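# Zip the suitcase closed along its wheeled end

## Task

Close the suitcase's zipper along the end that carries the wheels, then leave the case lying flat with the same side facing up as at the start.

## Robot and tools

Robot: two arms, left_arm and right_arm, each ending in a two-finger gripper. Base poses: left_arm at (+0.027, +0.299, 0) m, quat_wxyz (+1.000, 0, 0, +0.020); right_arm at (+0.004, -0.332, 0) m, quat_wxyz (+1.000, 0, 0, -0.011). A camera stand sits behind the arms.

Frames. Scene frame: origin at table-top height, halfway between the nominal arm bases; +x reaches out over the table, +y toward left_arm, +z up. Arm names do not match image left/right. Reported hand positions (metres), quaternions (wxyz), velocities and targets are in the scene frame. Offsets, however, run along each Hand target's own axes. On a gripper, +z is the direction the fingers point and the fingers open and close along y. end_effector_position is the spot between the pads, roughly 1 cm short of the tips. Readings may be off by a few centimetres, worse at long reach.

The 14-number row (used by execute_actions and move): one list covering both arms, values in [-1, 1]: dx, dy, dz, rx, ry, rz, opening for left_arm, then the same seven for right_arm. dx..rz are an offset from that arm's Hand target as it stood when the action or move began, not a pose; 1.0 equals 0.6 m or 180 degrees; rx, ry, rz form a single rotation vector. Opening is absolute: +1 fully open (0.093 m), -1 closed. Six zeros for an arm re-request its current Hand target. Send both arms' numbers every time; a 0 opening is a real command, so resend the current opening to keep a gripper as it is.

execute_actions(actions, cameras): actions is a list of actions; each action is up to 15 rows, one per 1/30 s step, and a short table repeats its last row to fill 15 steps. Every row counts from the action's starting Hand target, and each new action starts from the updated target, so repeating an offset keeps moving. An empty list returns the state plus all camera images. cameras takes names, ["all"], or [].

move(target, speed, blend, opening_speed, grip_force, blocking, cameras): drives each gripper in a straight line toward its offset. target is one 14-number row or a list of up to 15 rows, all counted from the same starting Hand targets. speed in m/s, 0.002 to 2.9 (default 0.25), turning up to twice that in rad/s; one value or one per target. blend in m rounds corners in a list (0 means stop at each). opening_speed is per second on the -1..+1 scale, at least 0.2. grip_force is newtons per finger pad, 10 to 50 (50 full; starts at full), one value or one per arm; lower force closes slowly. blocking=false returns after about 0.5 s while motion continues. Paths do not avoid obstacles or the other arm, last between 0.5 s and 10 s, and grippers lag or overshoot more when fast. Keep paths away from an arm's own base. The result adds a move: line with the ending (done, off_target, moving, held, fault) and limits (paced = pose clipped, held = steps withheld). done means at rest within 10 mm and 2 degrees; neither done nor off_target tells you about contact.

wait(seconds 0 to 10): lets time pass holding commands. stop: brakes a running move. zoom_image(camera, region [x0, y0, x1, y1] pixels, max 504x504): enlarges part of the latest cam_high, cam_left_wrist or cam_right_wrist image. finished_scene(scene): ends the scene irreversibly; call it only once the zipper is closed and the case lies flat right side up.

Results: hand pose per arm, Hand target (last commanded pose after clipping; next offsets count from it), Tool commands, grip_measured, Joint positions (arm joints then gripper gap in metres), joint velocities, JOINT TORQUES (fixed offsets, noise; numbers 1 to 3 wrap at ±28 N m), motor temperatures. Orientation is clipped each step to within 40 degrees of the measured one. Friction and gravity can leave the gripper short, low or tilted; check after each move and send the remaining distance as an offset. A blocked arm keeps pushing until you command its target back.

Grip: grip_measured is the motor position, +1 open, -1 closed; pads meet near -0.94 and add about 0.0208 per mm of object width; may read up to 0.02 high. For a firm hold on a flat rigid part command about 0.24 below the width reading; keep sending that value to hold, send well above it to release. Pads squeeze roughly 50 to 65 N each.

Cameras: cam_high, cam_low, cam_left_wrist, cam_right_wrist, each 672x504; calibrations are given and may be slightly off.

Joint ranges (rad): waist -2.618 to 3.054, shoulder 0.000 to 3.142, elbow 0.000 to 3.142 (straight at 2.901), wrist pitch -1.571 to 1.571, wrist yaw -1.571 to 1.571, wrist roll -2.094 to 2.094.

Avoid: anything dropping or leaving the table, letting go of moving parts, fast collisions, hard shoves, arms or grippers touching each other (can fail the scene), strain on wrist camera cables, and long pushes or stretched holds that heat motors (MOTOR HOT at 75 °C, fault and fold at 90 °C).

Each tool is called after "Emit:" as a command line: name --argument value for each argument, lists and objects as JSON in quotes; but a table of rows of numbers goes row by row, as --pt "numbers of a row", without its own name.

## Session

Emit:
execute_actions --actions '[]'

Scene clock: 0.00 s.
left_arm: end_effector_position=(+0.4165, +0.3089, +0.0652) grip_measured=+1.000 end_effector_quat_wxyz=(+0.533, +0.003, +0.845, +0.035) | right_arm: end_effector_position=(+0.3832, -0.3914, +0.0861) grip_measured=+1.000 end_effector_quat_wxyz=(+0.562, +0.150, +0.810, -0.077)
Joint positions: left_arm=[-0.037 1.601 0.391 0.766 -0.053 0.043 0.093] | right_arm=[-0.023 1.545 0.363 0.804 0.257 0.147 0.093]
Joint velocities: within noise
Joint torques (N m): no reading
Motor temperatures (°C): left_arm=[20 24 23 18 19 18 20] | right_arm=[19 30 25 24 17 19 20]
Heat: left arm: 24 °C; right arm: 30 °C.
Hand target: left_arm +0.4169, +0.3089, +0.0657; +0.532, +0.003, +0.846, +0.035 | right_arm +0.3885, -0.3918, +0.0993; +0.580, +0.152, +0.797, -0.075
Tool commands: left_gripper/opening=+1.0 right_gripper/opening=+1.0
camera_calibration:
cam_left_wrist: T_world_to_cam=[[0.0314935, -0.996386, -0.0788869, 0.30087], [-0.774607, 0.0255479, -0.631926, 0.394671], [0.631658, 0.0810079, -0.771003, -0.150272], [0, 0, 0, 1]] pos_world=[0.39116, 0.301873, 0.157278]
cam_right_wrist: T_world_to_cam=[[-0.336504, -0.941516, -0.0177122, -0.239816], [-0.684058, 0.257327, -0.68253, 0.457858], [0.647171, -0.217558, -0.730643, -0.187541], [0, 0, 0, 1]] pos_world=[0.353873, -0.384411, 0.171229]

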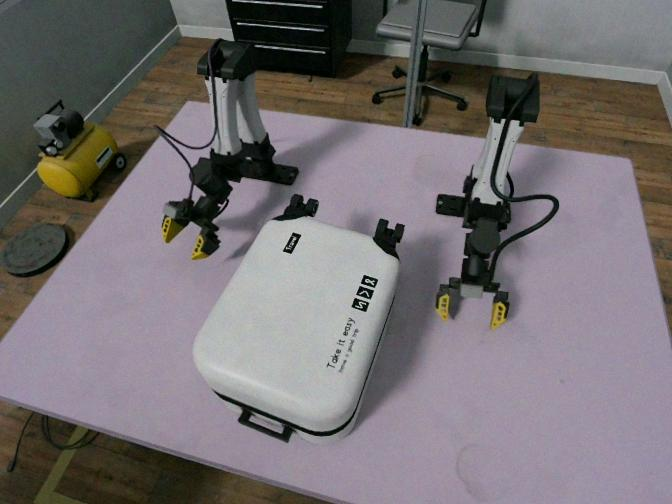

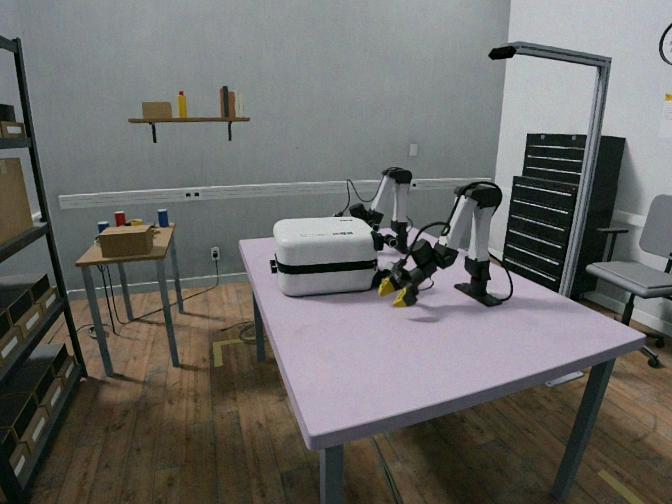

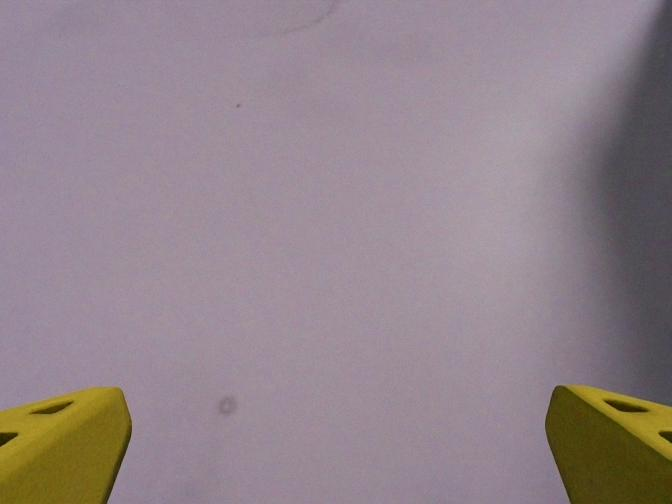

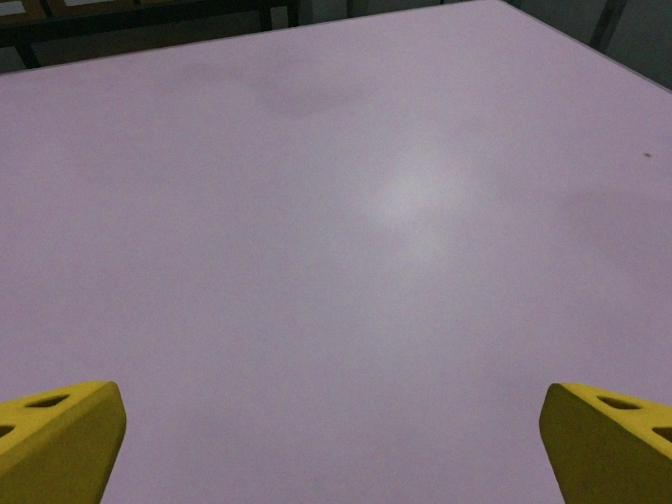

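Emit:
move --target '[0,0,0,0,0,0,1,-0.065,0.088,-0.272,-0.325,0.203,0.370,-1]' --cameras '["cam_right_wrist"]'

Scene clock: 22.03 s.
left_arm: end_effector_position=(+0.4165, +0.3089, +0.0652) grip_measured=+1.000 end_effector_quat_wxyz=(+0.533, +0.003, +0.845, +0.035) | right_arm: end_effector_position=(+0.2703, -0.2990, +0.1891) grip_measured=-0.987 end_effector_quat_wxyz=(+0.260, +0.281, +0.655, +0.651)
Joint positions: left_arm=[-0.037 1.601 0.391 0.766 -0.053 0.043 0.093] | right_arm=[-0.508 1.067 0.201 0.799 -1.315 1.531 0]
Joint torques (N m): left_arm=[-0.54 -5.05 5.72 2.36 0.06 0] | right_arm=[-0.59 -0.85 4.59 1.94 -0.12 -0.03]
Motor temperatures (°C): left_arm=[20 25 24 21 19 18 20] | right_arm=[19 31 26 31 17 19 20]
Heat: left arm: 25 °C; right arm: 31 °C.
Hand target: left_arm +0.4169, +0.3089, +0.0657; +0.532, +0.003, +0.846, +0.035 | right_arm +0.2698, -0.2998, +0.1909; +0.270, +0.271, +0.654, +0.653
Off the commanded pose: left_arm 0.001 m, 0 deg | right_arm 0.002 m, 2 deg.
move: done
camera_calibration:
cam_right_wrist: T_world_to_cam=[[-0.0254918, -0.0199375, -0.999476, 0.188164], [-0.945351, 0.325579, 0.0176167, 0.385853], [0.325057, 0.945305, -0.0271476, 0.282661], [0, 0, 0, 1]] pos_world=[0.277682, -0.389075, 0.188941]
Images, in order (width x height): cam_right_wrist 672x504.

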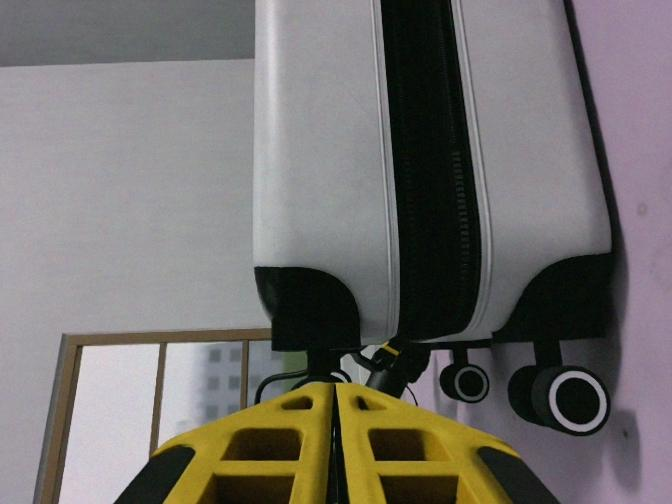

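Emit:
move --target '[-0.124,0.003,-0.221,0.364,0.153,-0.380,-1,0,0,0,0,0,0,-1]' --cameras '["cam_left_wrist"]'

Scene clock: 37.40 s.
left_arm: end_effector_position=(+0.3288, +0.2967, +0.1850) grip_measured=-0.990 end_effector_quat_wxyz=(+0.215, -0.195, +0.683, -0.670) | right_arm: end_effector_position=(+0.2710, -0.2993, +0.1906) grip_measured=-0.987 end_effector_quat_wxyz=(+0.262, +0.279, +0.654, +0.652)
Joint positions: left_arm=[0.546 1.51 0.771 -0.5 1.562 -0.299 0] | right_arm=[-0.508 1.076 0.201 0.825 -1.315 1.545 0]
Joint torques (N m): left_arm=[0.05 -3.66 7.72 0.69 0.77 -0.07] | right_arm=[-0.65 -0.96 4.18 1.93 -0.11 0.01]
Heat: left arm: 26 °C; right arm: 32 °C.
Hand target: left_arm +0.3298, +0.3002, +0.1900; +0.185, -0.182, +0.683, -0.683 | right_arm +0.2698, -0.2998, +0.1909; +0.270, +0.271, +0.654, +0.653
Off the commanded pose: left_arm 0.006 m, 4 deg | right_arm 0.001 m, 1 deg.
joint sent to its limit (left arm) — joint 5 (wrist yaw), upper limit. The joint targets are off in orientation, not in position.
move: off_target (left_arm)
camera_calibration:
cam_left_wrist: T_world_to_cam=[[-0.0320203, -0.0396097, 0.998702, -0.16138], [-0.988312, -0.147747, -0.037547, 0.414341], [0.149042, -0.988232, -0.0344159, 0.338106], [0, 0, 0, 1]] pos_world=[0.353939, 0.388952, 0.188364]
Images, in order (width x height): cam_left_wrist 672x504.

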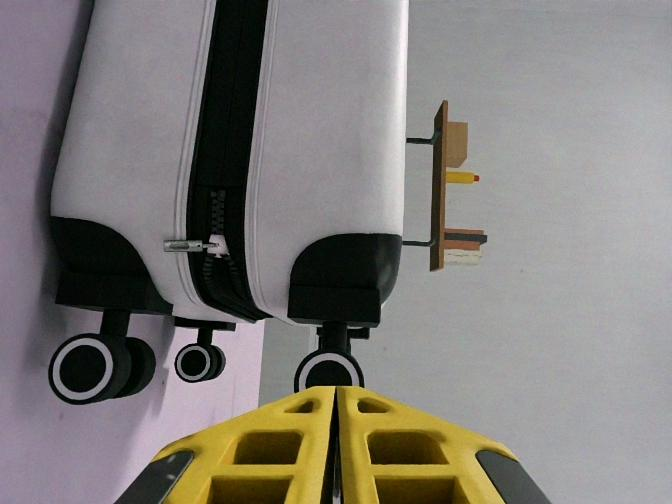

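Emit:
move --pt "0 0 -0.05 0 0 0 -1 0.1 0.19 -0.06 0.236 0.195 -0.453 -1" --pt "0 0 -0.05 0 0 0 -1 0.336 0.183 0.253 0.236 0.195 -0.453 -1" --pt "0 0 -0.05 0 0 0 -1 0.336 -0.035 0.253 0.236 0.195 -0.453 -1" --speed '[0.2,0.2,0.12]' --cameras '["cam_high","cam_right_wrist"]'

Scene clock: 84.77 s.
left_arm: end_effector_position=(+0.3217, +0.3283, +0.1879) grip_measured=-0.990 end_effector_quat_wxyz=(+0.255, -0.235, +0.670, -0.657) | right_arm: end_effector_position=(+0.2319, -0.0541, +0.1548) grip_measured=-0.987 end_effector_quat_wxyz=(+0.292, -0.331, +0.892, +0.100)
Joint positions: left_arm=[0.665 1.475 0.751 -0.505 1.563 -0.309 0] | right_arm=[0.979 1.377 1.055 -0.638 0.158 0.196 0]
Joint torques (N m): left_arm=[0.14 -5.89 4.48 0.67 0.75 0.05] | right_arm=[0.32 -8.16 5.31 1.77 0.17 0.1]
Heat: left arm: 27 °C; right arm: 33 °C.
Hand target: left_arm +0.3147, +0.3262, +0.1901; +0.185, -0.182, +0.683, -0.683 | right_arm +0.2348, -0.0499, +0.1698; +0.321, -0.321, +0.884, +0.116
Off the commanded pose: left_arm 0.008 m, 11 deg | right_arm 0.016 m, 4 deg.
joint sent to its limit (left arm) — joint 5 (wrist yaw), upper limit. The joint targets are off in orientation, not in position.
move: off_target (left_arm, right_arm)
camera_calibration:
cam_right_wrist: T_world_to_cam=[[0.654811, -0.75472, 0.0402486, -0.200733], [-0.739478, -0.650772, -0.172242, 0.199296], [0.156187, 0.0830229, -0.984232, 0.203348], [0, 0, 0, 1]] pos_world=[0.247057, -0.0386829, 0.242548]
Images, in order (width x height): cam_high 672x504, cam_right_wrist 672x504.

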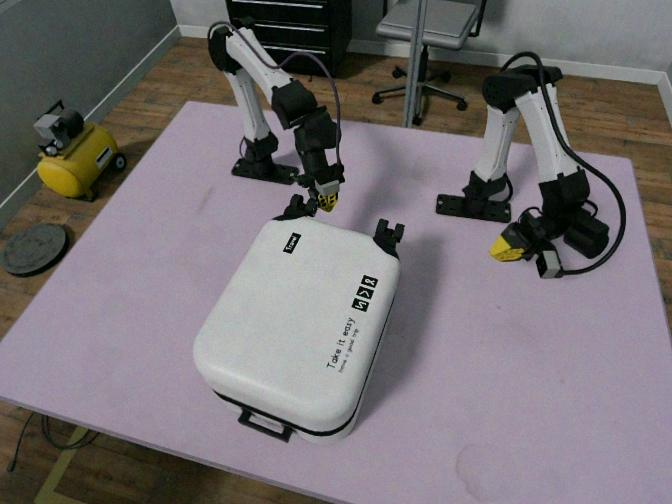

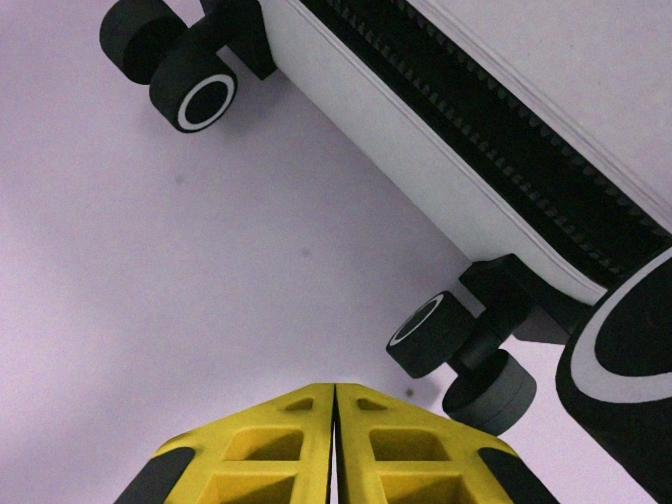

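Emit:
move --pt "0 0 -0.05 0 0 0 -1 -0.073 0.064 -0.004 0 0 0 -1" --pt "0 0 -0.05 0 0 0 -1 -0.235 -0.113 0.131 0 0 0 -1" --speed '[0.12,0.05]' --cameras '["cam_high"]'

Scene clock: 96.97 s.
left_arm: end_effector_position=(+0.3062, +0.3552, +0.1886) grip_measured=-0.990 end_effector_quat_wxyz=(+0.297, -0.277, +0.653, -0.639) | right_arm: end_effector_position=(+0.3700, -0.0022, +0.1862) grip_measured=-0.987 end_effector_quat_wxyz=(+0.276, -0.333, +0.893, +0.122)
Joint positions: left_arm=[0.793 1.416 0.703 -0.514 1.563 -0.309 0] | right_arm=[0.745 1.885 1.723 -0.796 -0.028 0.018 0]
Joint torques (N m): left_arm=[0.06 -5.44 4.48 0.63 0.74 0.05] | right_arm=[-2.55 -7.45 8.96 2.02 0.29 -0.2]
Heat: left arm: 27 °C; right arm: 34 °C.
Hand target: left_arm +0.2997, +0.3521, +0.1901; +0.185, -0.182, +0.683, -0.683 | right_arm +0.3999, -0.0002, +0.1997; +0.321, -0.321, +0.884, +0.116
Off the commanded pose: left_arm 0.007 m, 18 deg | right_arm 0.033 m, 5 deg.
joint sent to its limit (left arm) — joint 5 (wrist yaw), upper limit. The joint targets are off in orientation, not in position.
move: off_target (left_arm, right_arm)
Images, in order (width x height): cam_high 672x504.

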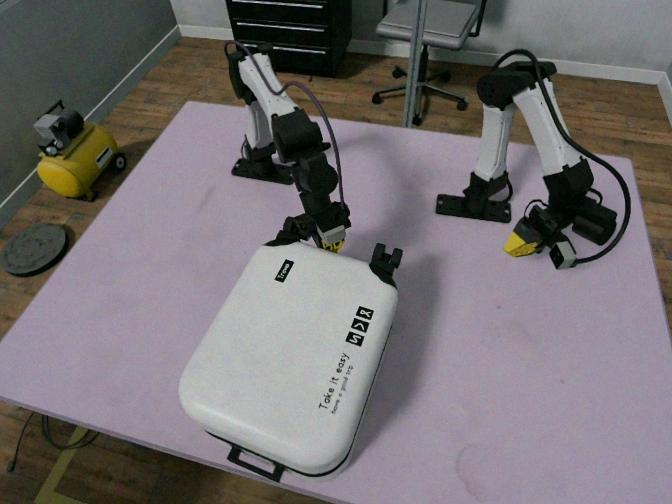

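Emit:
move --target '[-0.217,0.092,0.225,0,0.122,0,-1,0,0,0,0,0,0,-1]' --speed 0.2 --cameras '["cam_left_wrist"]'

Scene clock: 113.23 s.
left_arm: end_effector_position=(+0.4767, +0.3004, +0.1368) grip_measured=-0.990 end_effector_quat_wxyz=(+0.146, -0.128, +0.697, -0.690) | right_arm: end_effector_position=(+0.3700, -0.0022, +0.1862) grip_measured=-0.987 end_effector_quat_wxyz=(+0.276, -0.333, +0.893, +0.122)
Joint positions: left_arm=[0.347 2.17 1.407 -0.409 1.566 -0.372 0] | right_arm=[0.745 1.885 1.723 -0.796 -0.028 0.018 0]
Joint torques (N m): left_arm=[-0.68 -7.94 8.02 0.95 0.72 -0.08] | right_arm=[-2.52 -7.43 8.94 2.03 0.26 -0.16]
Motor temperatures (°C): left_arm=[20 27 26 20 20 18 20] | right_arm=[19 32 31 35 17 19 20]
Heat: left arm: 27 °C; right arm: 35 °C.
Hand target: left_arm +0.4802, +0.3007, +0.1354; +0.051, -0.049, +0.706, -0.705 | right_arm +0.3999, -0.0002, +0.1997; +0.321, -0.321, +0.884, +0.116
Off the commanded pose: left_arm 0.004 m, 14 deg | right_arm 0.033 m, 5 deg.
joint sent to its limit (left arm) — joint 5 (wrist yaw), upper limit. The joint targets are off in orientation, not in position.
move: off_target (left_arm, right_arm)
camera_calibration:
cam_left_wrist: T_world_to_cam=[[-0.035294, -0.026806, 0.999017, -0.110733], [-0.998145, 0.0505626, -0.0339065, 0.50391], [-0.049604, -0.998361, -0.0285408, 0.414914], [0, 0, 0, 1]] pos_world=[0.519649, 0.385787, 0.139552]
Images, in order (width x height): cam_left_wrist 672x504.

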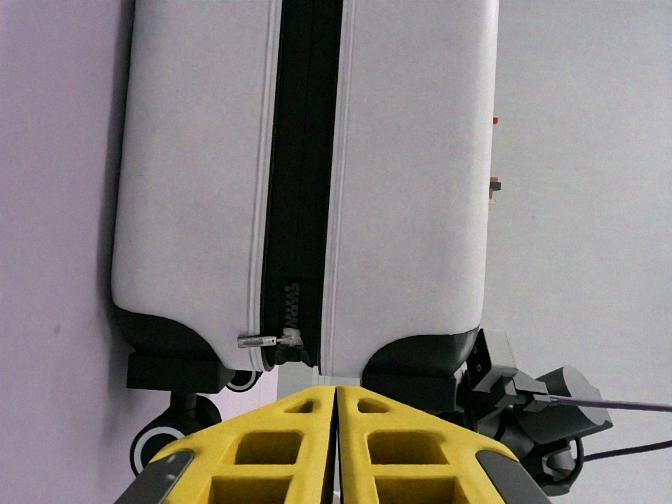

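Emit:
move --pt "-0.014 0.039 0.137 0 0 0 -1 0 0 0 0 0 0 -1" --pt "0 0.039 0.205 0 0 0 -1 0 0 0 0 0 0 -1" --speed '[0.15,0.06]' --cameras '["cam_left_wrist"]'

Scene clock: 123.33 s.
left_arm: end_effector_position=(+0.4922, +0.1805, +0.1189) grip_measured=-0.990 end_effector_quat_wxyz=(+0.046, -0.033, +0.708, -0.704) | right_arm: end_effector_position=(+0.3700, -0.0022, +0.1862) grip_measured=-0.987 end_effector_quat_wxyz=(+0.276, -0.333, +0.893, +0.122)
Joint positions: left_arm=[0.069 2.305 1.555 -0.378 1.566 -0.426 0] | right_arm=[0.745 1.885 1.723 -0.796 -0.028 0.018 0]
Joint torques (N m): left_arm=[-0.64 -8.83 7.98 1.08 0.47 -0.08] | right_arm=[-2.54 -7.41 8.94 2.03 0.26 -0.17]
Heat: left arm: 29 °C; right arm: 35 °C.
Hand target: left_arm +0.4976, +0.1789, +0.1118; +0.051, -0.049, +0.706, -0.705 | right_arm +0.3999, -0.0002, +0.1997; +0.321, -0.321, +0.884, +0.116
Off the commanded pose: left_arm 0.009 m, 2 deg | right_arm 0.033 m, 5 deg.
move: off_target (right_arm)
camera_calibration:
cam_left_wrist: T_world_to_cam=[[-0.0317921, -0.0149486, 0.999383, -0.0994048], [-0.946262, 0.322413, -0.0252796, 0.449251], [-0.321836, -0.946481, -0.0243954, 0.419658], [0, 0, 0, 1]] pos_world=[0.557009, 0.250868, 0.120938]
Images, in order (width x height): cam_left_wrist 672x504.

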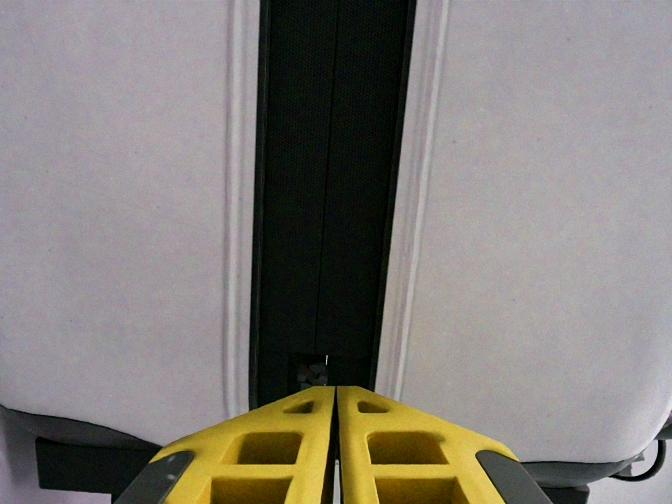

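Emit:
move --pt "0.0 0.01 0.012 0 0 0 -1 0 0 0 0 0 0 -1" --pt "0.11 0.012 0.012 0 0 0 -1 0 0 0 0 0 0 -1" --speed 0.06 --cameras '["cam_left_wrist"]'

Scene clock: 130.70 s.
left_arm: end_effector_position=(+0.4369, +0.1661, +0.0957) grip_measured=-0.990 end_effector_quat_wxyz=(+0.028, -0.038, +0.710, -0.702) | right_arm: end_effector_position=(+0.3700, -0.0022, +0.1862) grip_measured=-0.987 end_effector_quat_wxyz=(+0.276, -0.333, +0.893, +0.122)
Joint positions: left_arm=[0.048 2.197 1.266 -0.274 1.558 -0.38 0] | right_arm=[0.745 1.885 1.723 -0.796 -0.028 0.018 0]
Joint torques (N m): left_arm=[-1.2 -12.62 3.97 1.02 0.53 0.01] | right_arm=[-2.48 -7.42 8.94 2.03 0.26 -0.16]
Heat: left arm: 31 °C; right arm: 35 °C.
Hand target: left_arm +0.4333, +0.1625, +0.1044; +0.051, -0.049, +0.706, -0.705 | right_arm +0.3999, -0.0002, +0.1997; +0.321, -0.321, +0.884, +0.116
Off the commanded pose: left_arm 0.010 m, 3 deg | right_arm 0.033 m, 5 deg.
move: off_target (left_arm, right_arm)
camera_calibration:
cam_left_wrist: T_world_to_cam=[[0.000798681, -0.018586, 0.999827, -0.0918127], [-0.9405, 0.339719, 0.00706642, 0.392562], [-0.339792, -0.940343, -0.0172089, 0.39381], [0, 0, 0, 1]] pos_world=[0.503092, 0.235249, 0.0957998]
Images, in order (width x height): cam_left_wrist 672x504.

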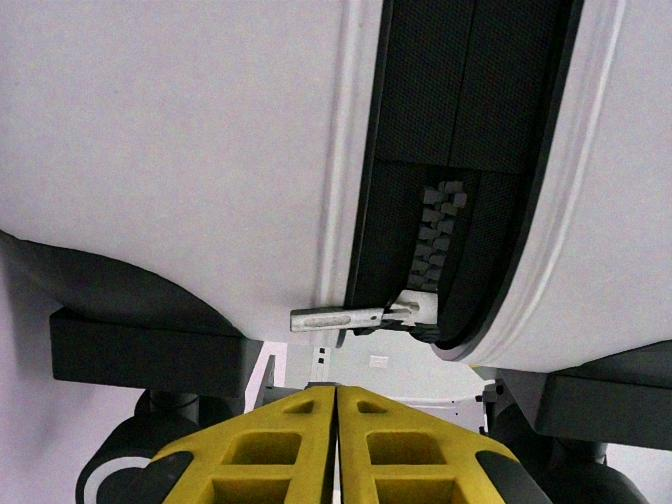

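Emit:
move --pt "0 -0.01 -0.1 0 0 0 -0.7 0 0 0 0 0 0 -1" --pt "-0.12 -0.012 -0.09 0 0 0 -0.7 0 0 0 0 0 0 -1" --pt "-0.112 -0.012 0.015 0 0 0 -0.7 0 0 0 0 0 0 -1" --speed '[0.1,0.12,0.06]' --blend '[0.02,0.01,0]' --cameras '["cam_left_wrist"]'

Scene clock: 144.93 s.
left_arm: end_effector_position=(+0.5034, +0.1648, +0.1201) grip_measured=-0.702 end_effector_quat_wxyz=(+0.046, -0.022, +0.716, -0.696) | right_arm: end_effector_position=(+0.3700, -0.0022, +0.1862) grip_measured=-0.987 end_effector_quat_wxyz=(+0.276, -0.333, +0.893, +0.122)
Joint positions: left_arm=[0.033 2.299 1.512 -0.046 1.535 -0.702 0.011] | right_arm=[0.745 1.885 1.723 -0.796 -0.028 0.018 0]
Joint torques (N m): left_arm=[-0.65 -10.66 4.78 1.52 0.41 -0.06] | right_arm=[-2.52 -7.41 8.95 2.03 0.27 -0.17]
Motor temperatures (°C): left_arm=[20 34 27 21 19 18 20] | right_arm=[19 34 33 36 17 19 20]
Heat: left arm: 34 °C; right arm: 36 °C.
Hand target: left_arm +0.5010, +0.1629, +0.1117; +0.051, -0.049, +0.706, -0.705 | right_arm +0.3999, -0.0002, +0.1997; +0.321, -0.321, +0.884, +0.116
Off the commanded pose: left_arm 0.009 m, 3 deg | right_arm 0.033 m, 5 deg.
move: off_target (left_arm, right_arm)
camera_calibration:
cam_left_wrist: T_world_to_cam=[[-0.0480238, -0.0382193, 0.998115, -0.0882693], [-0.940878, 0.337196, -0.0323582, 0.460571], [-0.335323, -0.940658, -0.0521531, 0.417635], [0, 0, 0, 1]] pos_world=[0.569145, 0.234175, 0.124787]
Images, in order (width x height): cam_left_wrist 672x504.

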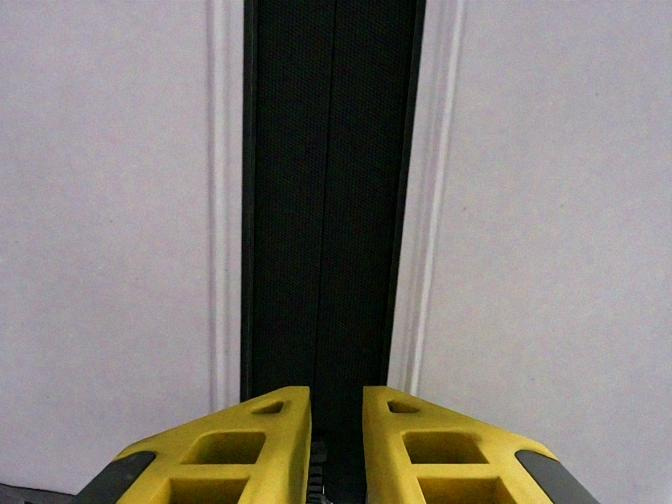

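Emit:
move --pt "0 0.01 0.0 0 0 0 -0.7 0 0 0 0 0 0 -1" --pt "0.065 0.012 0.012 0 0 0 -0.7 0 0 0 0 0 0 -1" --speed 0.05 --cameras '["cam_left_wrist"]'

Scene clock: 151.67 s.
left_arm: end_effector_position=(+0.4669, +0.1586, +0.0931) grip_measured=-0.702 end_effector_quat_wxyz=(+0.032, -0.046, +0.719, -0.692) | right_arm: end_effector_position=(+0.3701, -0.0024, +0.1861) grip_measured=-0.987 end_effector_quat_wxyz=(+0.276, -0.333, +0.893, +0.122)
Joint positions: left_arm=[0.024 2.235 1.234 0.298 1.51 -0.887 0.012] | right_arm=[0.744 1.885 1.723 -0.796 -0.028 0.018 0]
Joint torques (N m): left_arm=[-1.87 -13.33 4.51 1.71 0.33 -0.04] | right_arm=[-2.47 -7.45 8.98 2.02 0.26 -0.16]
Heat: left arm: 36 °C; right arm: 36 °C.
Hand target: left_arm +0.4635, +0.1503, +0.1045; +0.051, -0.049, +0.706, -0.705 | right_arm +0.3999, -0.0003, +0.1997; +0.320, -0.321, +0.884, +0.116
Off the commanded pose: left_arm 0.014 m, 3 deg | right_arm 0.033 m, 5 deg.
move: off_target (left_arm, right_arm)
camera_calibration:
cam_left_wrist: T_world_to_cam=[[0.00706728, -0.0455412, 0.998937, -0.0880571], [-0.946187, 0.32291, 0.0214155, 0.427203], [-0.323543, -0.945333, -0.0408084, 0.392308], [0, 0, 0, 1]] pos_world=[0.531764, 0.228903, 0.0948243]
Images, in order (width x height): cam_left_wrist 672x504.

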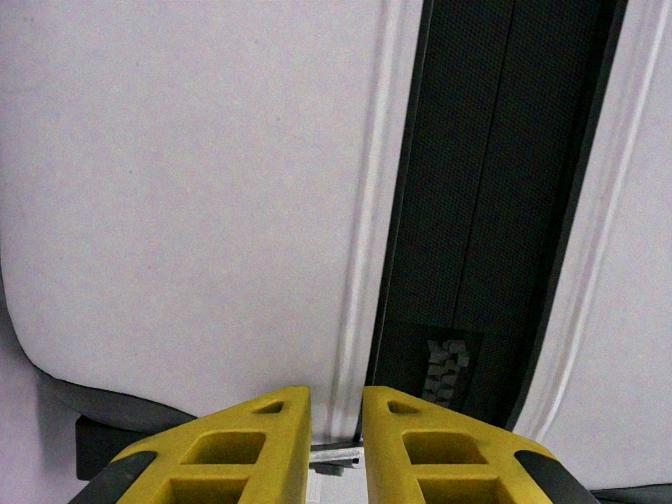

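Emit:
move --pt "0 0 -0.1 0 0 0 -0.7 0 0 0 0 0 0 -1" --pt "-0.06 -0.015 -0.08 0 0 0 -0.7 0 0 0 0 0 0 -1" --pt "-0.055 -0.012 0.015 0 0 0 -0.7 0 0 0 0 0 0 -1" --pt "-0.02 -0.022 0.015 0 0 0 -0.7 0 0 0 0 0 0 -1" --speed '[0.1,0.12,0.06,0.05]' --blend '[0.02,0.01,0,0]' --cameras '["cam_left_wrist"]'

Scene clock: 168.27 s.
left_arm: end_effector_position=(+0.4833, +0.1536, +0.1170) grip_measured=-0.702 end_effector_quat_wxyz=(+0.056, -0.071, +0.710, -0.698) | right_arm: end_effector_position=(+0.3711, -0.0034, +0.1858) grip_measured=-0.987 end_effector_quat_wxyz=(+0.276, -0.333, +0.893, +0.121)
Joint positions: left_arm=[0.008 2.248 1.164 0.943 1.438 -1.451 0.012] | right_arm=[0.741 1.886 1.723 -0.796 -0.029 0.014 0]
Joint torques (N m): left_arm=[-1.96 -9.32 5.16 2.42 0.35 -0.06] | right_arm=[-2.21 -7.54 8.99 2.03 0.26 -0.13]
Motor temperatures (°C): left_arm=[20 41 26 22 19 18 20] | right_arm=[19 35 35 37 17 19 20]
Heat: left arm: 41 °C; right arm: 37 °C.
Hand target: left_arm +0.4766, +0.1431, +0.1175; +0.051, -0.049, +0.706, -0.705 | right_arm +0.3999, -0.0003, +0.1998; +0.321, -0.321, +0.884, +0.116
Off the commanded pose: left_arm 0.013 m, 3 deg | right_arm 0.032 m, 5 deg.
move: off_target (left_arm, right_arm); blend cut to 0.0195 m at target 1
camera_calibration:
cam_left_wrist: T_world_to_cam=[[0.00888215, -0.0243594, 0.999664, -0.116424], [-0.966375, 0.25671, 0.0148418, 0.464481], [-0.256985, -0.966182, -0.0212602, 0.362599], [0, 0, 0, 1]] pos_world=[0.543079, 0.228264, 0.1172]
Images, in order (width x height): cam_left_wrist 672x504.

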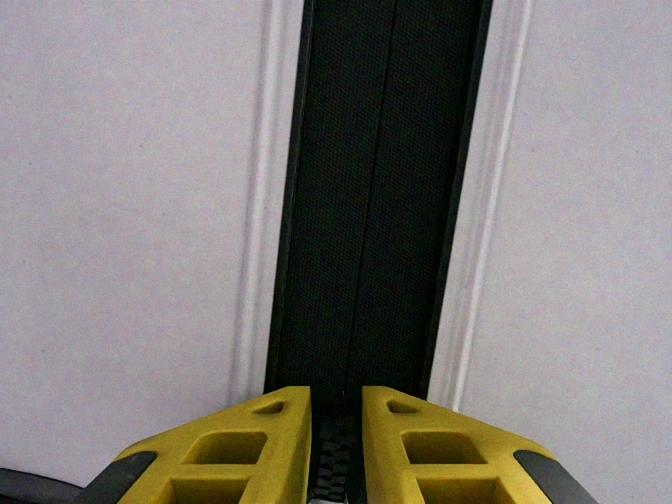

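Emit:
move --pt "0.04 -0.012 0.0 0 0 0 -0.7 0 0 0 0 0 0 -1" --pt "0.08 -0.016 0.0 0 0 0 -0.7 0 0 0 0 0 0 -1" --speed 0.05 --cameras '["cam_left_wrist"]'

Scene clock: 173.93 s.
left_arm: end_effector_position=(+0.4374, +0.1439, +0.1185) grip_measured=-0.702 end_effector_quat_wxyz=(+0.054, -0.065, +0.707, -0.702) | right_arm: end_effector_position=(+0.3711, -0.0034, +0.1858) grip_measured=-0.987 end_effector_quat_wxyz=(+0.276, -0.333, +0.893, +0.121)
Joint positions: left_arm=[-0.011 2.162 0.944 1.166 1.432 -1.534 0.012] | right_arm=[0.741 1.886 1.723 -0.796 -0.029 0.014 0]
Joint torques (N m): left_arm=[-1.76 -11.25 3.44 2.04 0.23 -0.02] | right_arm=[-2.24 -7.56 8.96 2.04 0.28 -0.13]
Heat: left arm: 41 °C; right arm: 37 °C.
Hand target: left_arm +0.4291, +0.1364, +0.1272; +0.051, -0.049, +0.706, -0.705 | right_arm +0.3999, -0.0003, +0.1998; +0.321, -0.321, +0.884, +0.116
Off the commanded pose: left_arm 0.014 m, 2 deg | right_arm 0.032 m, 5 deg.
move: off_target (left_arm, right_arm)
camera_calibration:
cam_left_wrist: T_world_to_cam=[[0.00139352, -0.0139817, 0.999901, -0.116032], [-0.963326, 0.268285, 0.00509401, 0.420886], [-0.26833, -0.963238, -0.0130951, 0.345062], [0, 0, 0, 1]] pos_world=[0.498203, 0.217837, 0.118395]
Images, in order (width x height): cam_left_wrist 672x504.

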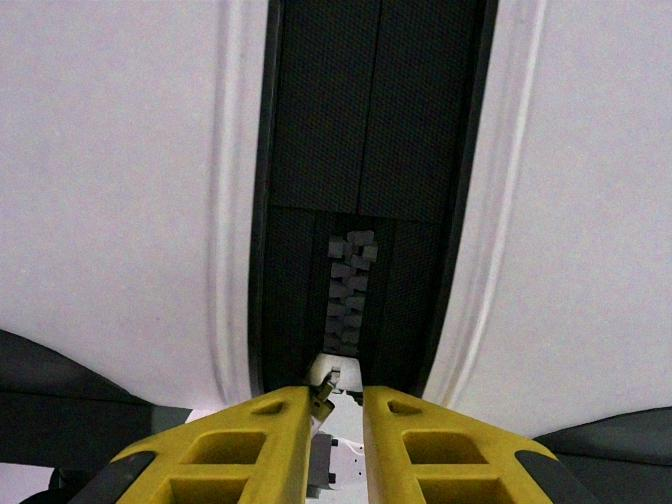

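Emit:
move --pt "0 0 0 0 0 0 -1 0 0 0 0 0 0 -1" --pt "0.04 0 0.01 0 0 0 -1 0 0 0 0 0 0 -1" --speed 0.05 --cameras '["cam_left_wrist"]'

Scene clock: 182.60 s.
left_arm: end_effector_position=(+0.4280, +0.1387, +0.1194) grip_measured=-0.988 end_effector_quat_wxyz=(+0.081, -0.084, +0.705, -0.700) | right_arm: end_effector_position=(+0.3719, -0.0061, +0.1855) grip_measured=-0.987 end_effector_quat_wxyz=(+0.274, -0.331, +0.895, +0.119)
Joint positions: left_arm=[-0.03 2.117 0.851 1.229 1.348 -1.539 0] | right_arm=[0.736 1.886 1.725 -0.804 -0.027 0.014 0]
Joint torques (N m): left_arm=[-2.25 -10.92 2.52 2.04 0.68 -0.05] | right_arm=[-1.74 -7.53 8.83 2.08 0.25 -0.11]
Heat: left arm: 41 °C; right arm: 38 °C.
Hand target: left_arm +0.4061, +0.1270, +0.1270; +0.051, -0.049, +0.706, -0.705 | right_arm +0.3998, -0.0002, +0.1999; +0.321, -0.321, +0.884, +0.117
Off the commanded pose: left_arm 0.026 m, 5 deg | right_arm 0.032 m, 6 deg.
move: off_target (left_arm, right_arm)
camera_calibration:
cam_left_wrist: T_world_to_cam=[[-0.00871244, -0.0174092, 0.99981, -0.112207], [-0.978585, 0.205784, -0.00494426, 0.42965], [-0.205659, -0.978443, -0.0188292, 0.313442], [0, 0, 0, 1]] pos_world=[0.483934, 0.216316, 0.120212]
Images, in order (width x height): cam_left_wrist 672x504.

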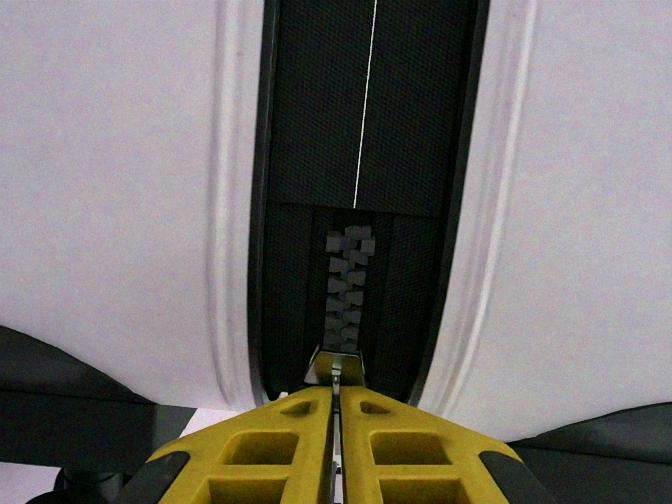

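Emit:
move --target '[0.06,-0.01,0.0,0,-0.05,0,-1,0,0,0,0,0,0,-1]' --speed 0.05 --cameras '["cam_left_wrist"]'

Scene clock: 188.93 s.
left_arm: end_effector_position=(+0.3924, +0.1342, +0.1230) grip_measured=-0.988 end_effector_quat_wxyz=(+0.129, -0.146, +0.698, -0.689) | right_arm: end_effector_position=(+0.3702, -0.0111, +0.1823) grip_measured=-0.987 end_effector_quat_wxyz=(+0.266, -0.330, +0.899, +0.111)
Joint positions: left_arm=[-0.07 1.96 0.587 1.329 1.15 -1.551 0] | right_arm=[0.734 1.886 1.725 -0.827 -0.019 0.014 0]
Joint torques (N m): left_arm=[-2.26 -9.43 2.19 2.4 0.76 -0.05] | right_arm=[-1.51 -7.79 8.65 2.24 0.18 -0.13]
Heat: left arm: 42 °C; right arm: 39 °C.
Hand target: left_arm +0.3705, +0.1220, +0.1329; +0.106, -0.104, +0.700, -0.699 | right_arm +0.3999, -0.0003, +0.1999; +0.321, -0.321, +0.884, +0.116
Off the commanded pose: left_arm 0.027 m, 6 deg | right_arm 0.036 m, 7 deg.
move: off_target (left_arm, right_arm)
camera_calibration:
cam_left_wrist: T_world_to_cam=[[0.0135205, -0.021246, 0.999683, -0.124278], [-0.9987, 0.0488603, 0.0145457, 0.422199], [-0.0491538, -0.99858, -0.0205577, 0.243296], [0, 0, 0, 1]] pos_world=[0.435289, 0.219682, 0.123099]
Images, in order (width x height): cam_left_wrist 672x504.

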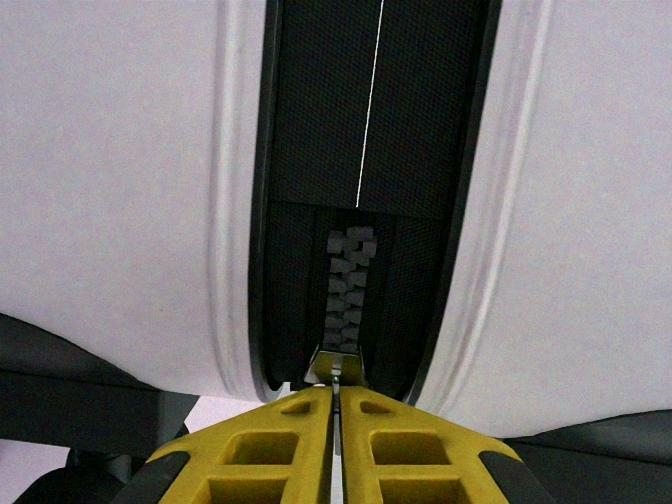

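Emit:
move --pt "-0.04 0 0 0 0 0 -1 0 0 -0.1 0 0 0 -1" --pt "-0.04 0 0 0 0 0 -1 -0.019 0.226 -0.2 0.185 0 0.222 0.9" --speed 0.15 --blend '[0.03,0]' --cameras '["cam_high","cam_right_wrist"]'

Scene clock: 215.57 s.
left_arm: end_effector_position=(+0.3946, +0.1335, +0.1238) grip_measured=-0.988 end_effector_quat_wxyz=(+0.108, -0.142, +0.702, -0.690) | right_arm: end_effector_position=(+0.2588, +0.0588, +0.2938) grip_measured=+0.897 end_effector_quat_wxyz=(+0.384, +0.053, +0.920, +0.054)
Joint positions: left_arm=[-0.064 1.96 0.622 1.271 1.191 -1.551 0] | right_arm=[1.251 2.189 2.591 -1.574 0.709 1.194 0.088]
Joint torques (N m): left_arm=[-0.76 -6.08 7.24 2.42 0.6 0.03] | right_arm=[0.1 -9.35 6.93 0.9 0.56 0.12]
Motor temperatures (°C): left_arm=[20 39 25 26 20 18 20] | right_arm=[19 35 34 43 17 19 20]
Heat: left arm: 39 °C; right arm: 43 °C.
Hand target: left_arm +0.3934, +0.1291, +0.1330; +0.106, -0.104, +0.700, -0.699 | right_arm +0.2606, +0.0600, +0.2991; +0.339, +0.099, +0.935, -0.035
Off the commanded pose: left_arm 0.010 m, 4 deg | right_arm 0.006 m, 13 deg.
joint sent to its limit (right arm) — joint 4 (wrist pitch), lower limit. The joint targets are off in orientation, not in position.
move: off_target (left_arm, right_arm); blend cut to 0.0283 m at target 1; target 2's new opening was sent with right_arm's hand 0.006 m and 13 deg from that target
camera_calibration:
cam_right_wrist: T_world_to_cam=[[-0.0505298, -0.992113, -0.114712, 0.103369], [-0.941874, 0.0855366, -0.324894, 0.370561], [0.332143, 0.0916275, -0.938768, 0.267228], [0, 0, 0, 1]] pos_world=[0.265487, 0.0463721, 0.383115]
Images, in order (width x height): cam_high 672x504, cam_right_wrist 672x504.

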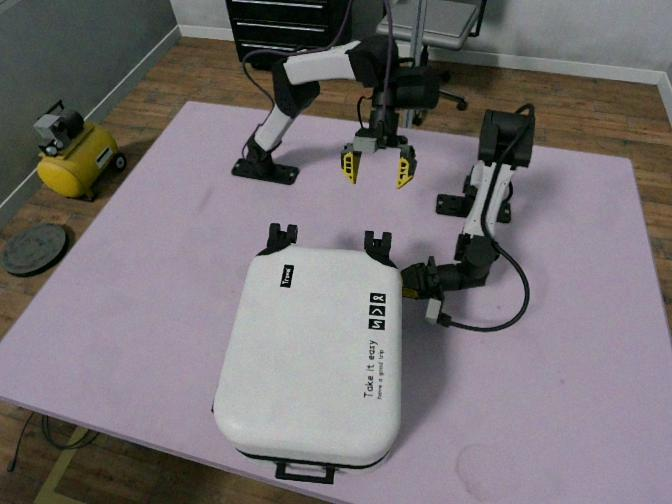

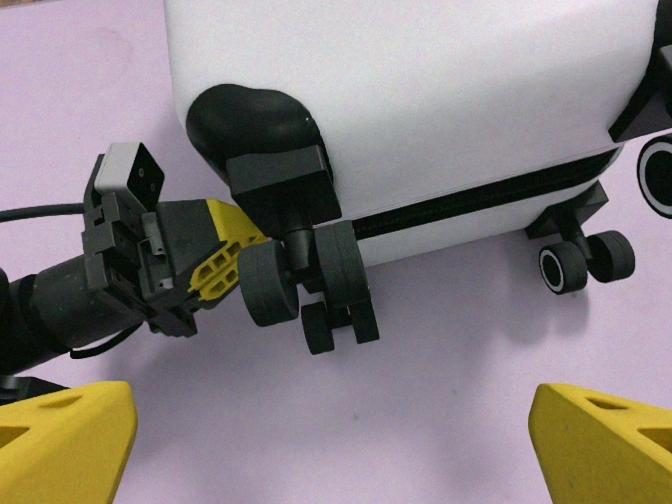

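Emit:
move --target '[0,0,0,0,0,0,-1,-0.058,-0.291,0.135,-0.06,0,-0.072,0.9]' --speed 0.2 --cameras '["cam_right_wrist"]'

Scene clock: 239.67 s.
left_arm: end_effector_position=(+0.3946, +0.1335, +0.1238) grip_measured=-0.988 end_effector_quat_wxyz=(+0.108, -0.142, +0.702, -0.690) | right_arm: end_effector_position=(+0.2990, -0.1273, +0.2474) grip_measured=+0.897 end_effector_quat_wxyz=(+0.321, -0.043, +0.946, -0.004)
Joint positions: left_arm=[-0.064 1.96 0.622 1.271 1.191 -1.551 0] | right_arm=[0.828 1.496 1.533 -1.106 0.439 0.601 0.088]
Joint torques (N m): left_arm=[-0.58 -5.79 7.06 2.4 0.57 0.01] | right_arm=[-0.55 -8.61 4.97 1.54 0.19 -0.07]
Motor temperatures (°C): left_arm=[20 35 27 29 20 18 20] | right_arm=[19 37 34 37 18 19 20]
Heat: left arm: 35 °C; right arm: 37 °C.
Hand target: left_arm +0.3934, +0.1291, +0.1330; +0.106, -0.104, +0.700, -0.699 | right_arm +0.3008, -0.1271, +0.2592; +0.341, -0.039, +0.939, +0.015
Off the commanded pose: left_arm 0.010 m, 4 deg | right_arm 0.012 m, 3 deg.
move: off_target (left_arm, right_arm)
camera_calibration:
cam_right_wrist: T_world_to_cam=[[0.0866334, -0.994402, 0.0604927, -0.169326], [-0.975493, -0.0970003, -0.197493, 0.364437], [0.202256, -0.0419007, -0.978436, 0.258948], [0, 0, 0, 1]] pos_world=[0.317802, -0.122177, 0.335581]
Images, in order (width x height): cam_right_wrist 672x504.

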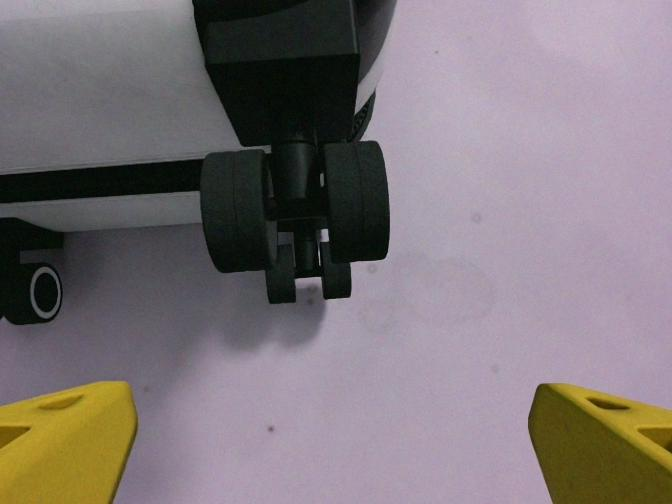

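Emit:
move --pt "0 0 0 0 0 0 -1 0.025 0.02 0.199 0.02 0 0.024 0.9" --pt "0 0 0 0 0 0 -1 0.025 0.02 0.199 0.02 0 0.024 -0.4" --speed 0.12 --cameras '["cam_right_wrist","cam_left_wrist"]'

Scene clock: 249.97 s.
left_arm: end_effector_position=(+0.3946, +0.1339, +0.1238) grip_measured=-0.988 end_effector_quat_wxyz=(+0.108, -0.142, +0.702, -0.690) | right_arm: end_effector_position=(+0.3584, -0.1133, +0.1564) grip_measured=-0.101 end_effector_quat_wxyz=(+0.329, -0.001, +0.944, -0.011)
Joint positions: left_arm=[-0.063 1.96 0.622 1.27 1.192 -1.551 0] | right_arm=[0.748 1.67 1.336 -0.714 0.443 0.604 0.04]
Joint torques (N m): left_arm=[-0.7 -6.05 7.21 2.4 0.58 0.04] | right_arm=[-0.32 -7.01 5.42 1.59 0.25 0.07]
Heat: left arm: 34 °C; right arm: 37 °C.
Hand target: left_arm +0.3933, +0.1290, +0.1329; +0.106, -0.104, +0.700, -0.699 | right_arm +0.3646, -0.1096, +0.1579; +0.341, +0.007, +0.940, -0.002
Off the commanded pose: left_arm 0.010 m, 4 deg | right_arm 0.007 m, 2 deg.
move: off_target (left_arm)
camera_calibration:
cam_left_wrist: T_world_to_cam=[[0.0372721, -0.0204469, 0.999096, -0.134528], [-0.995692, 0.0841877, 0.0388681, 0.415505], [-0.0849064, -0.99624, -0.0172209, 0.256543], [0, 0, 0, 1]] pos_world=[0.440511, 0.217848, 0.122674]
cam_right_wrist: T_world_to_cam=[[0.0014752, -0.99888, 0.047292, -0.122823], [-0.976643, -0.0116005, -0.214556, 0.418582], [0.214864, -0.0458709, -0.975566, 0.153108], [0, 0, 0, 1]] pos_world=[0.376089, -0.110806, 0.244984]
Images, in order (width x height): cam_left_wrist 672x504, cam_right_wrist 672x504.

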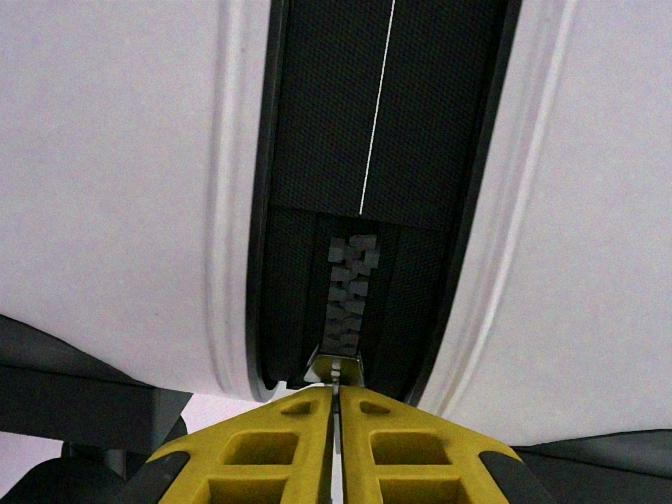

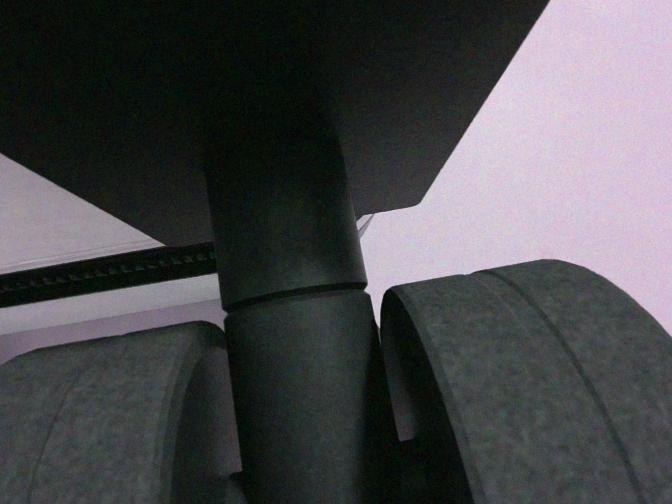

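Emit:
move --target '[0.086,-0.01,0.026,0,-0.1,0,-1,0,0,0,0,0,0,-0.4]' --speed 0.06 --cameras '["cam_left_wrist","cam_high"]'

Scene clock: 260.40 s.
left_arm: end_effector_position=(+0.3825, +0.1298, +0.1301) grip_measured=-0.988 end_effector_quat_wxyz=(+0.266, -0.277, +0.661, -0.645) | right_arm: end_effector_position=(+0.3560, -0.1138, +0.1545) grip_measured=-0.081 end_effector_quat_wxyz=(+0.323, -0.003, +0.946, -0.012)
Joint positions: left_arm=[-0.25 1.782 0.344 1.408 0.574 -1.56 0] | right_arm=[0.748 1.67 1.336 -0.726 0.435 0.605 0.041]
Joint torques (N m): left_arm=[-4.37 -7.57 1.47 2.82 1.19 -0.03] | right_arm=[-0.35 -7.06 5.39 1.68 0.33 0.07]
Heat: left arm: 34 °C; right arm: 38 °C.
Hand target: left_arm +0.3487, +0.0989, +0.1388; +0.215, -0.212, +0.674, -0.674 | right_arm +0.3646, -0.1096, +0.1578; +0.341, +0.007, +0.940, -0.002
Off the commanded pose: left_arm 0.047 m, 10 deg | right_arm 0.010 m, 3 deg.
move: off_target (left_arm, right_arm)
camera_calibration:
cam_left_wrist: T_world_to_cam=[[0.0160723, -0.0301248, 0.999417, -0.13112], [-0.940257, -0.34043, 0.00485952, 0.441939], [0.340085, -0.939787, -0.0337965, 0.0837736], [0, 0, 0, 1]] pos_world=[0.389154, 0.225229, 0.131727]
Images, in order (width x height): cam_high 672x504, cam_left_wrist 672x504.

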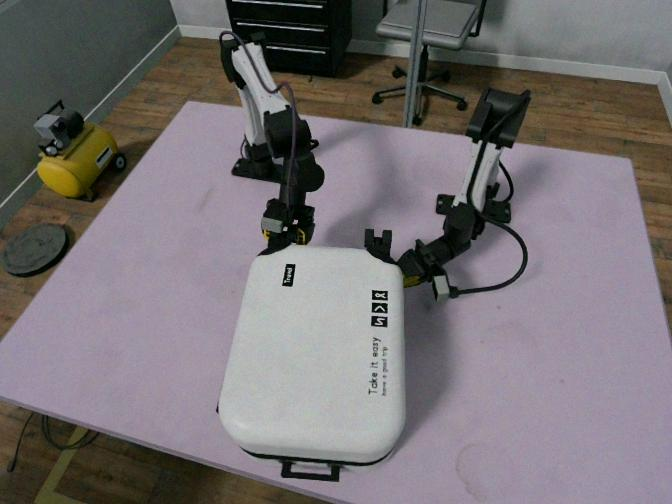

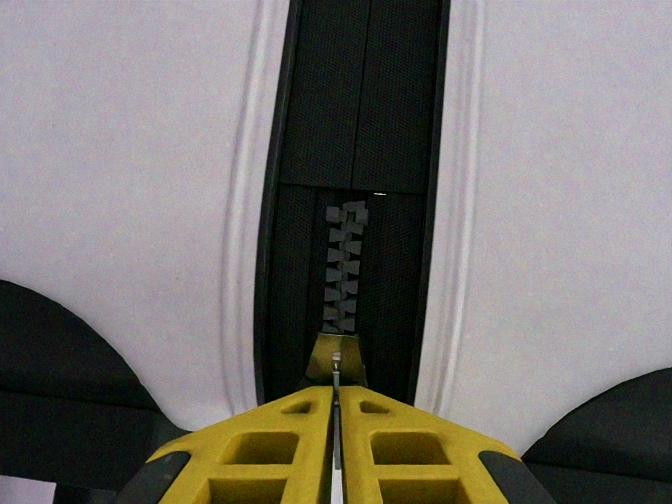

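Emit:
move --target '[0.07,0.012,0.012,0,-0.05,0,-1,0,0,0,0,0,0,-0.4]' --speed 0.06 --cameras '["cam_left_wrist"]'

Scene clock: 271.77 s.
left_arm: end_effector_position=(+0.3596, +0.1157, +0.1312) grip_measured=-0.988 end_effector_quat_wxyz=(+0.347, -0.343, +0.620, -0.615) | right_arm: end_effector_position=(+0.3502, -0.1148, +0.1531) grip_measured=-0.081 end_effector_quat_wxyz=(+0.310, -0.010, +0.951, -0.011)
Joint positions: left_arm=[-0.505 1.743 0.222 1.519 0.087 -1.563 0] | right_arm=[0.748 1.663 1.336 -0.753 0.414 0.6 0.041]
Joint torques (N m): left_arm=[-6.49 -5.75 0.75 2.78 1.6 0.01] | right_arm=[-0.38 -6.42 5.42 1.87 0.53 0.12]
Heat: left arm: 34 °C; right arm: 38 °C.
Hand target: left_arm +0.3185, +0.0689, +0.1315; +0.267, -0.264, +0.655, -0.655 | right_arm +0.3646, -0.1097, +0.1579; +0.341, +0.007, +0.940, -0.002
Off the commanded pose: left_arm 0.062 m, 14 deg | right_arm 0.016 m, 4 deg.
move: off_target (left_arm, right_arm)
camera_calibration:
cam_left_wrist: T_world_to_cam=[[-0.00397958, -0.02488, 0.999683, -0.125683], [-0.837045, -0.546871, -0.0169426, 0.405174], [0.547119, -0.836847, -0.0186493, -0.00993142], [0, 0, 0, 1]] pos_world=[0.344082, 0.21014, 0.132322]
Images, in order (width x height): cam_left_wrist 672x504.

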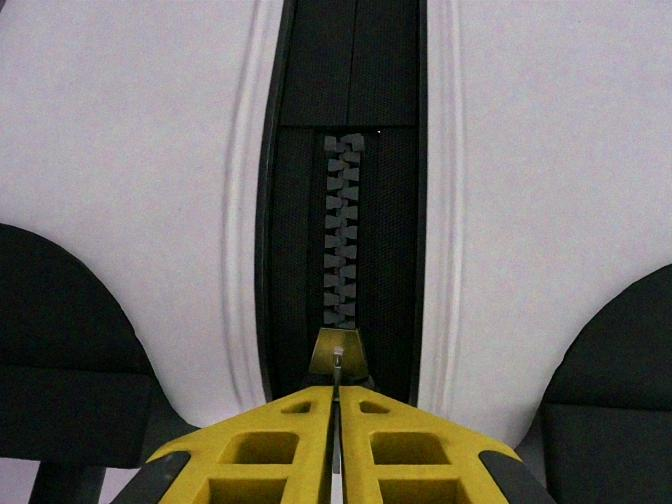

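Emit:
move --target '[0.03,0.005,0.05,0,-0.14,0,-1,0,0,0,0,0,0,-0.4]' --speed 0.06 --cameras '["cam_left_wrist"]'

Scene clock: 281.00 s.
left_arm: end_effector_position=(+0.3442, +0.0959, +0.1274) grip_measured=-0.989 end_effector_quat_wxyz=(+0.469, -0.468, +0.534, -0.525) | right_arm: end_effector_position=(+0.3468, -0.1162, +0.1517) grip_measured=-0.081 end_effector_quat_wxyz=(+0.300, -0.014, +0.954, -0.009)
Joint positions: left_arm=[-0.924 1.817 0.319 1.487 -0.762 -1.569 0] | right_arm=[0.744 1.659 1.336 -0.771 0.396 0.596 0.041]
Joint torques (N m): left_arm=[-7.53 -3.71 5.56 2.28 1.45 0.07] | right_arm=[0.06 -6.13 5.39 2.01 0.71 0.18]
Motor temperatures (°C): left_arm=[22 33 26 32 21 18 20] | right_arm=[19 32 33 38 18 19 21]
Heat: left arm: 33 °C; right arm: 38 °C.
Hand target: left_arm +0.3264, +0.0348, +0.1284; +0.403, -0.401, +0.582, -0.582 | right_arm +0.3646, -0.1097, +0.1578; +0.341, +0.007, +0.940, -0.002
Off the commanded pose: left_arm 0.064 m, 14 deg | right_arm 0.020 m, 6 deg.
move: off_target (left_arm, right_arm)
camera_calibration:
cam_left_wrist: T_world_to_cam=[[0.0116517, -0.0260893, 0.999592, -0.12779], [-0.532672, -0.846173, -0.015876, 0.305292], [0.846242, -0.532269, -0.0237564, -0.149664], [0, 0, 0, 1]] pos_world=[0.290761, 0.175334, 0.129029]
Images, in order (width x height): cam_left_wrist 672x504.

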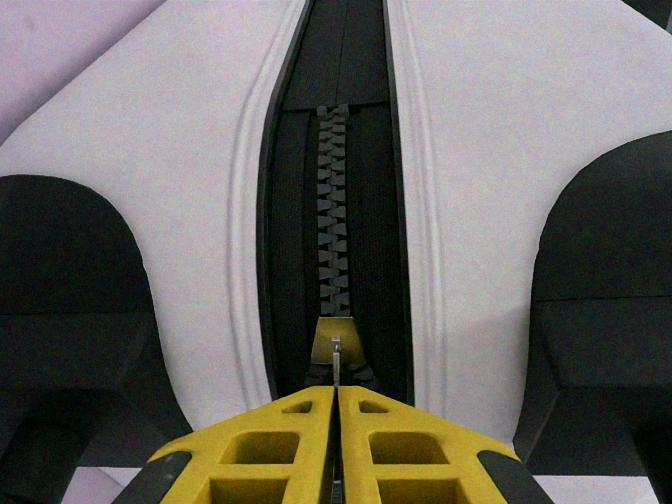

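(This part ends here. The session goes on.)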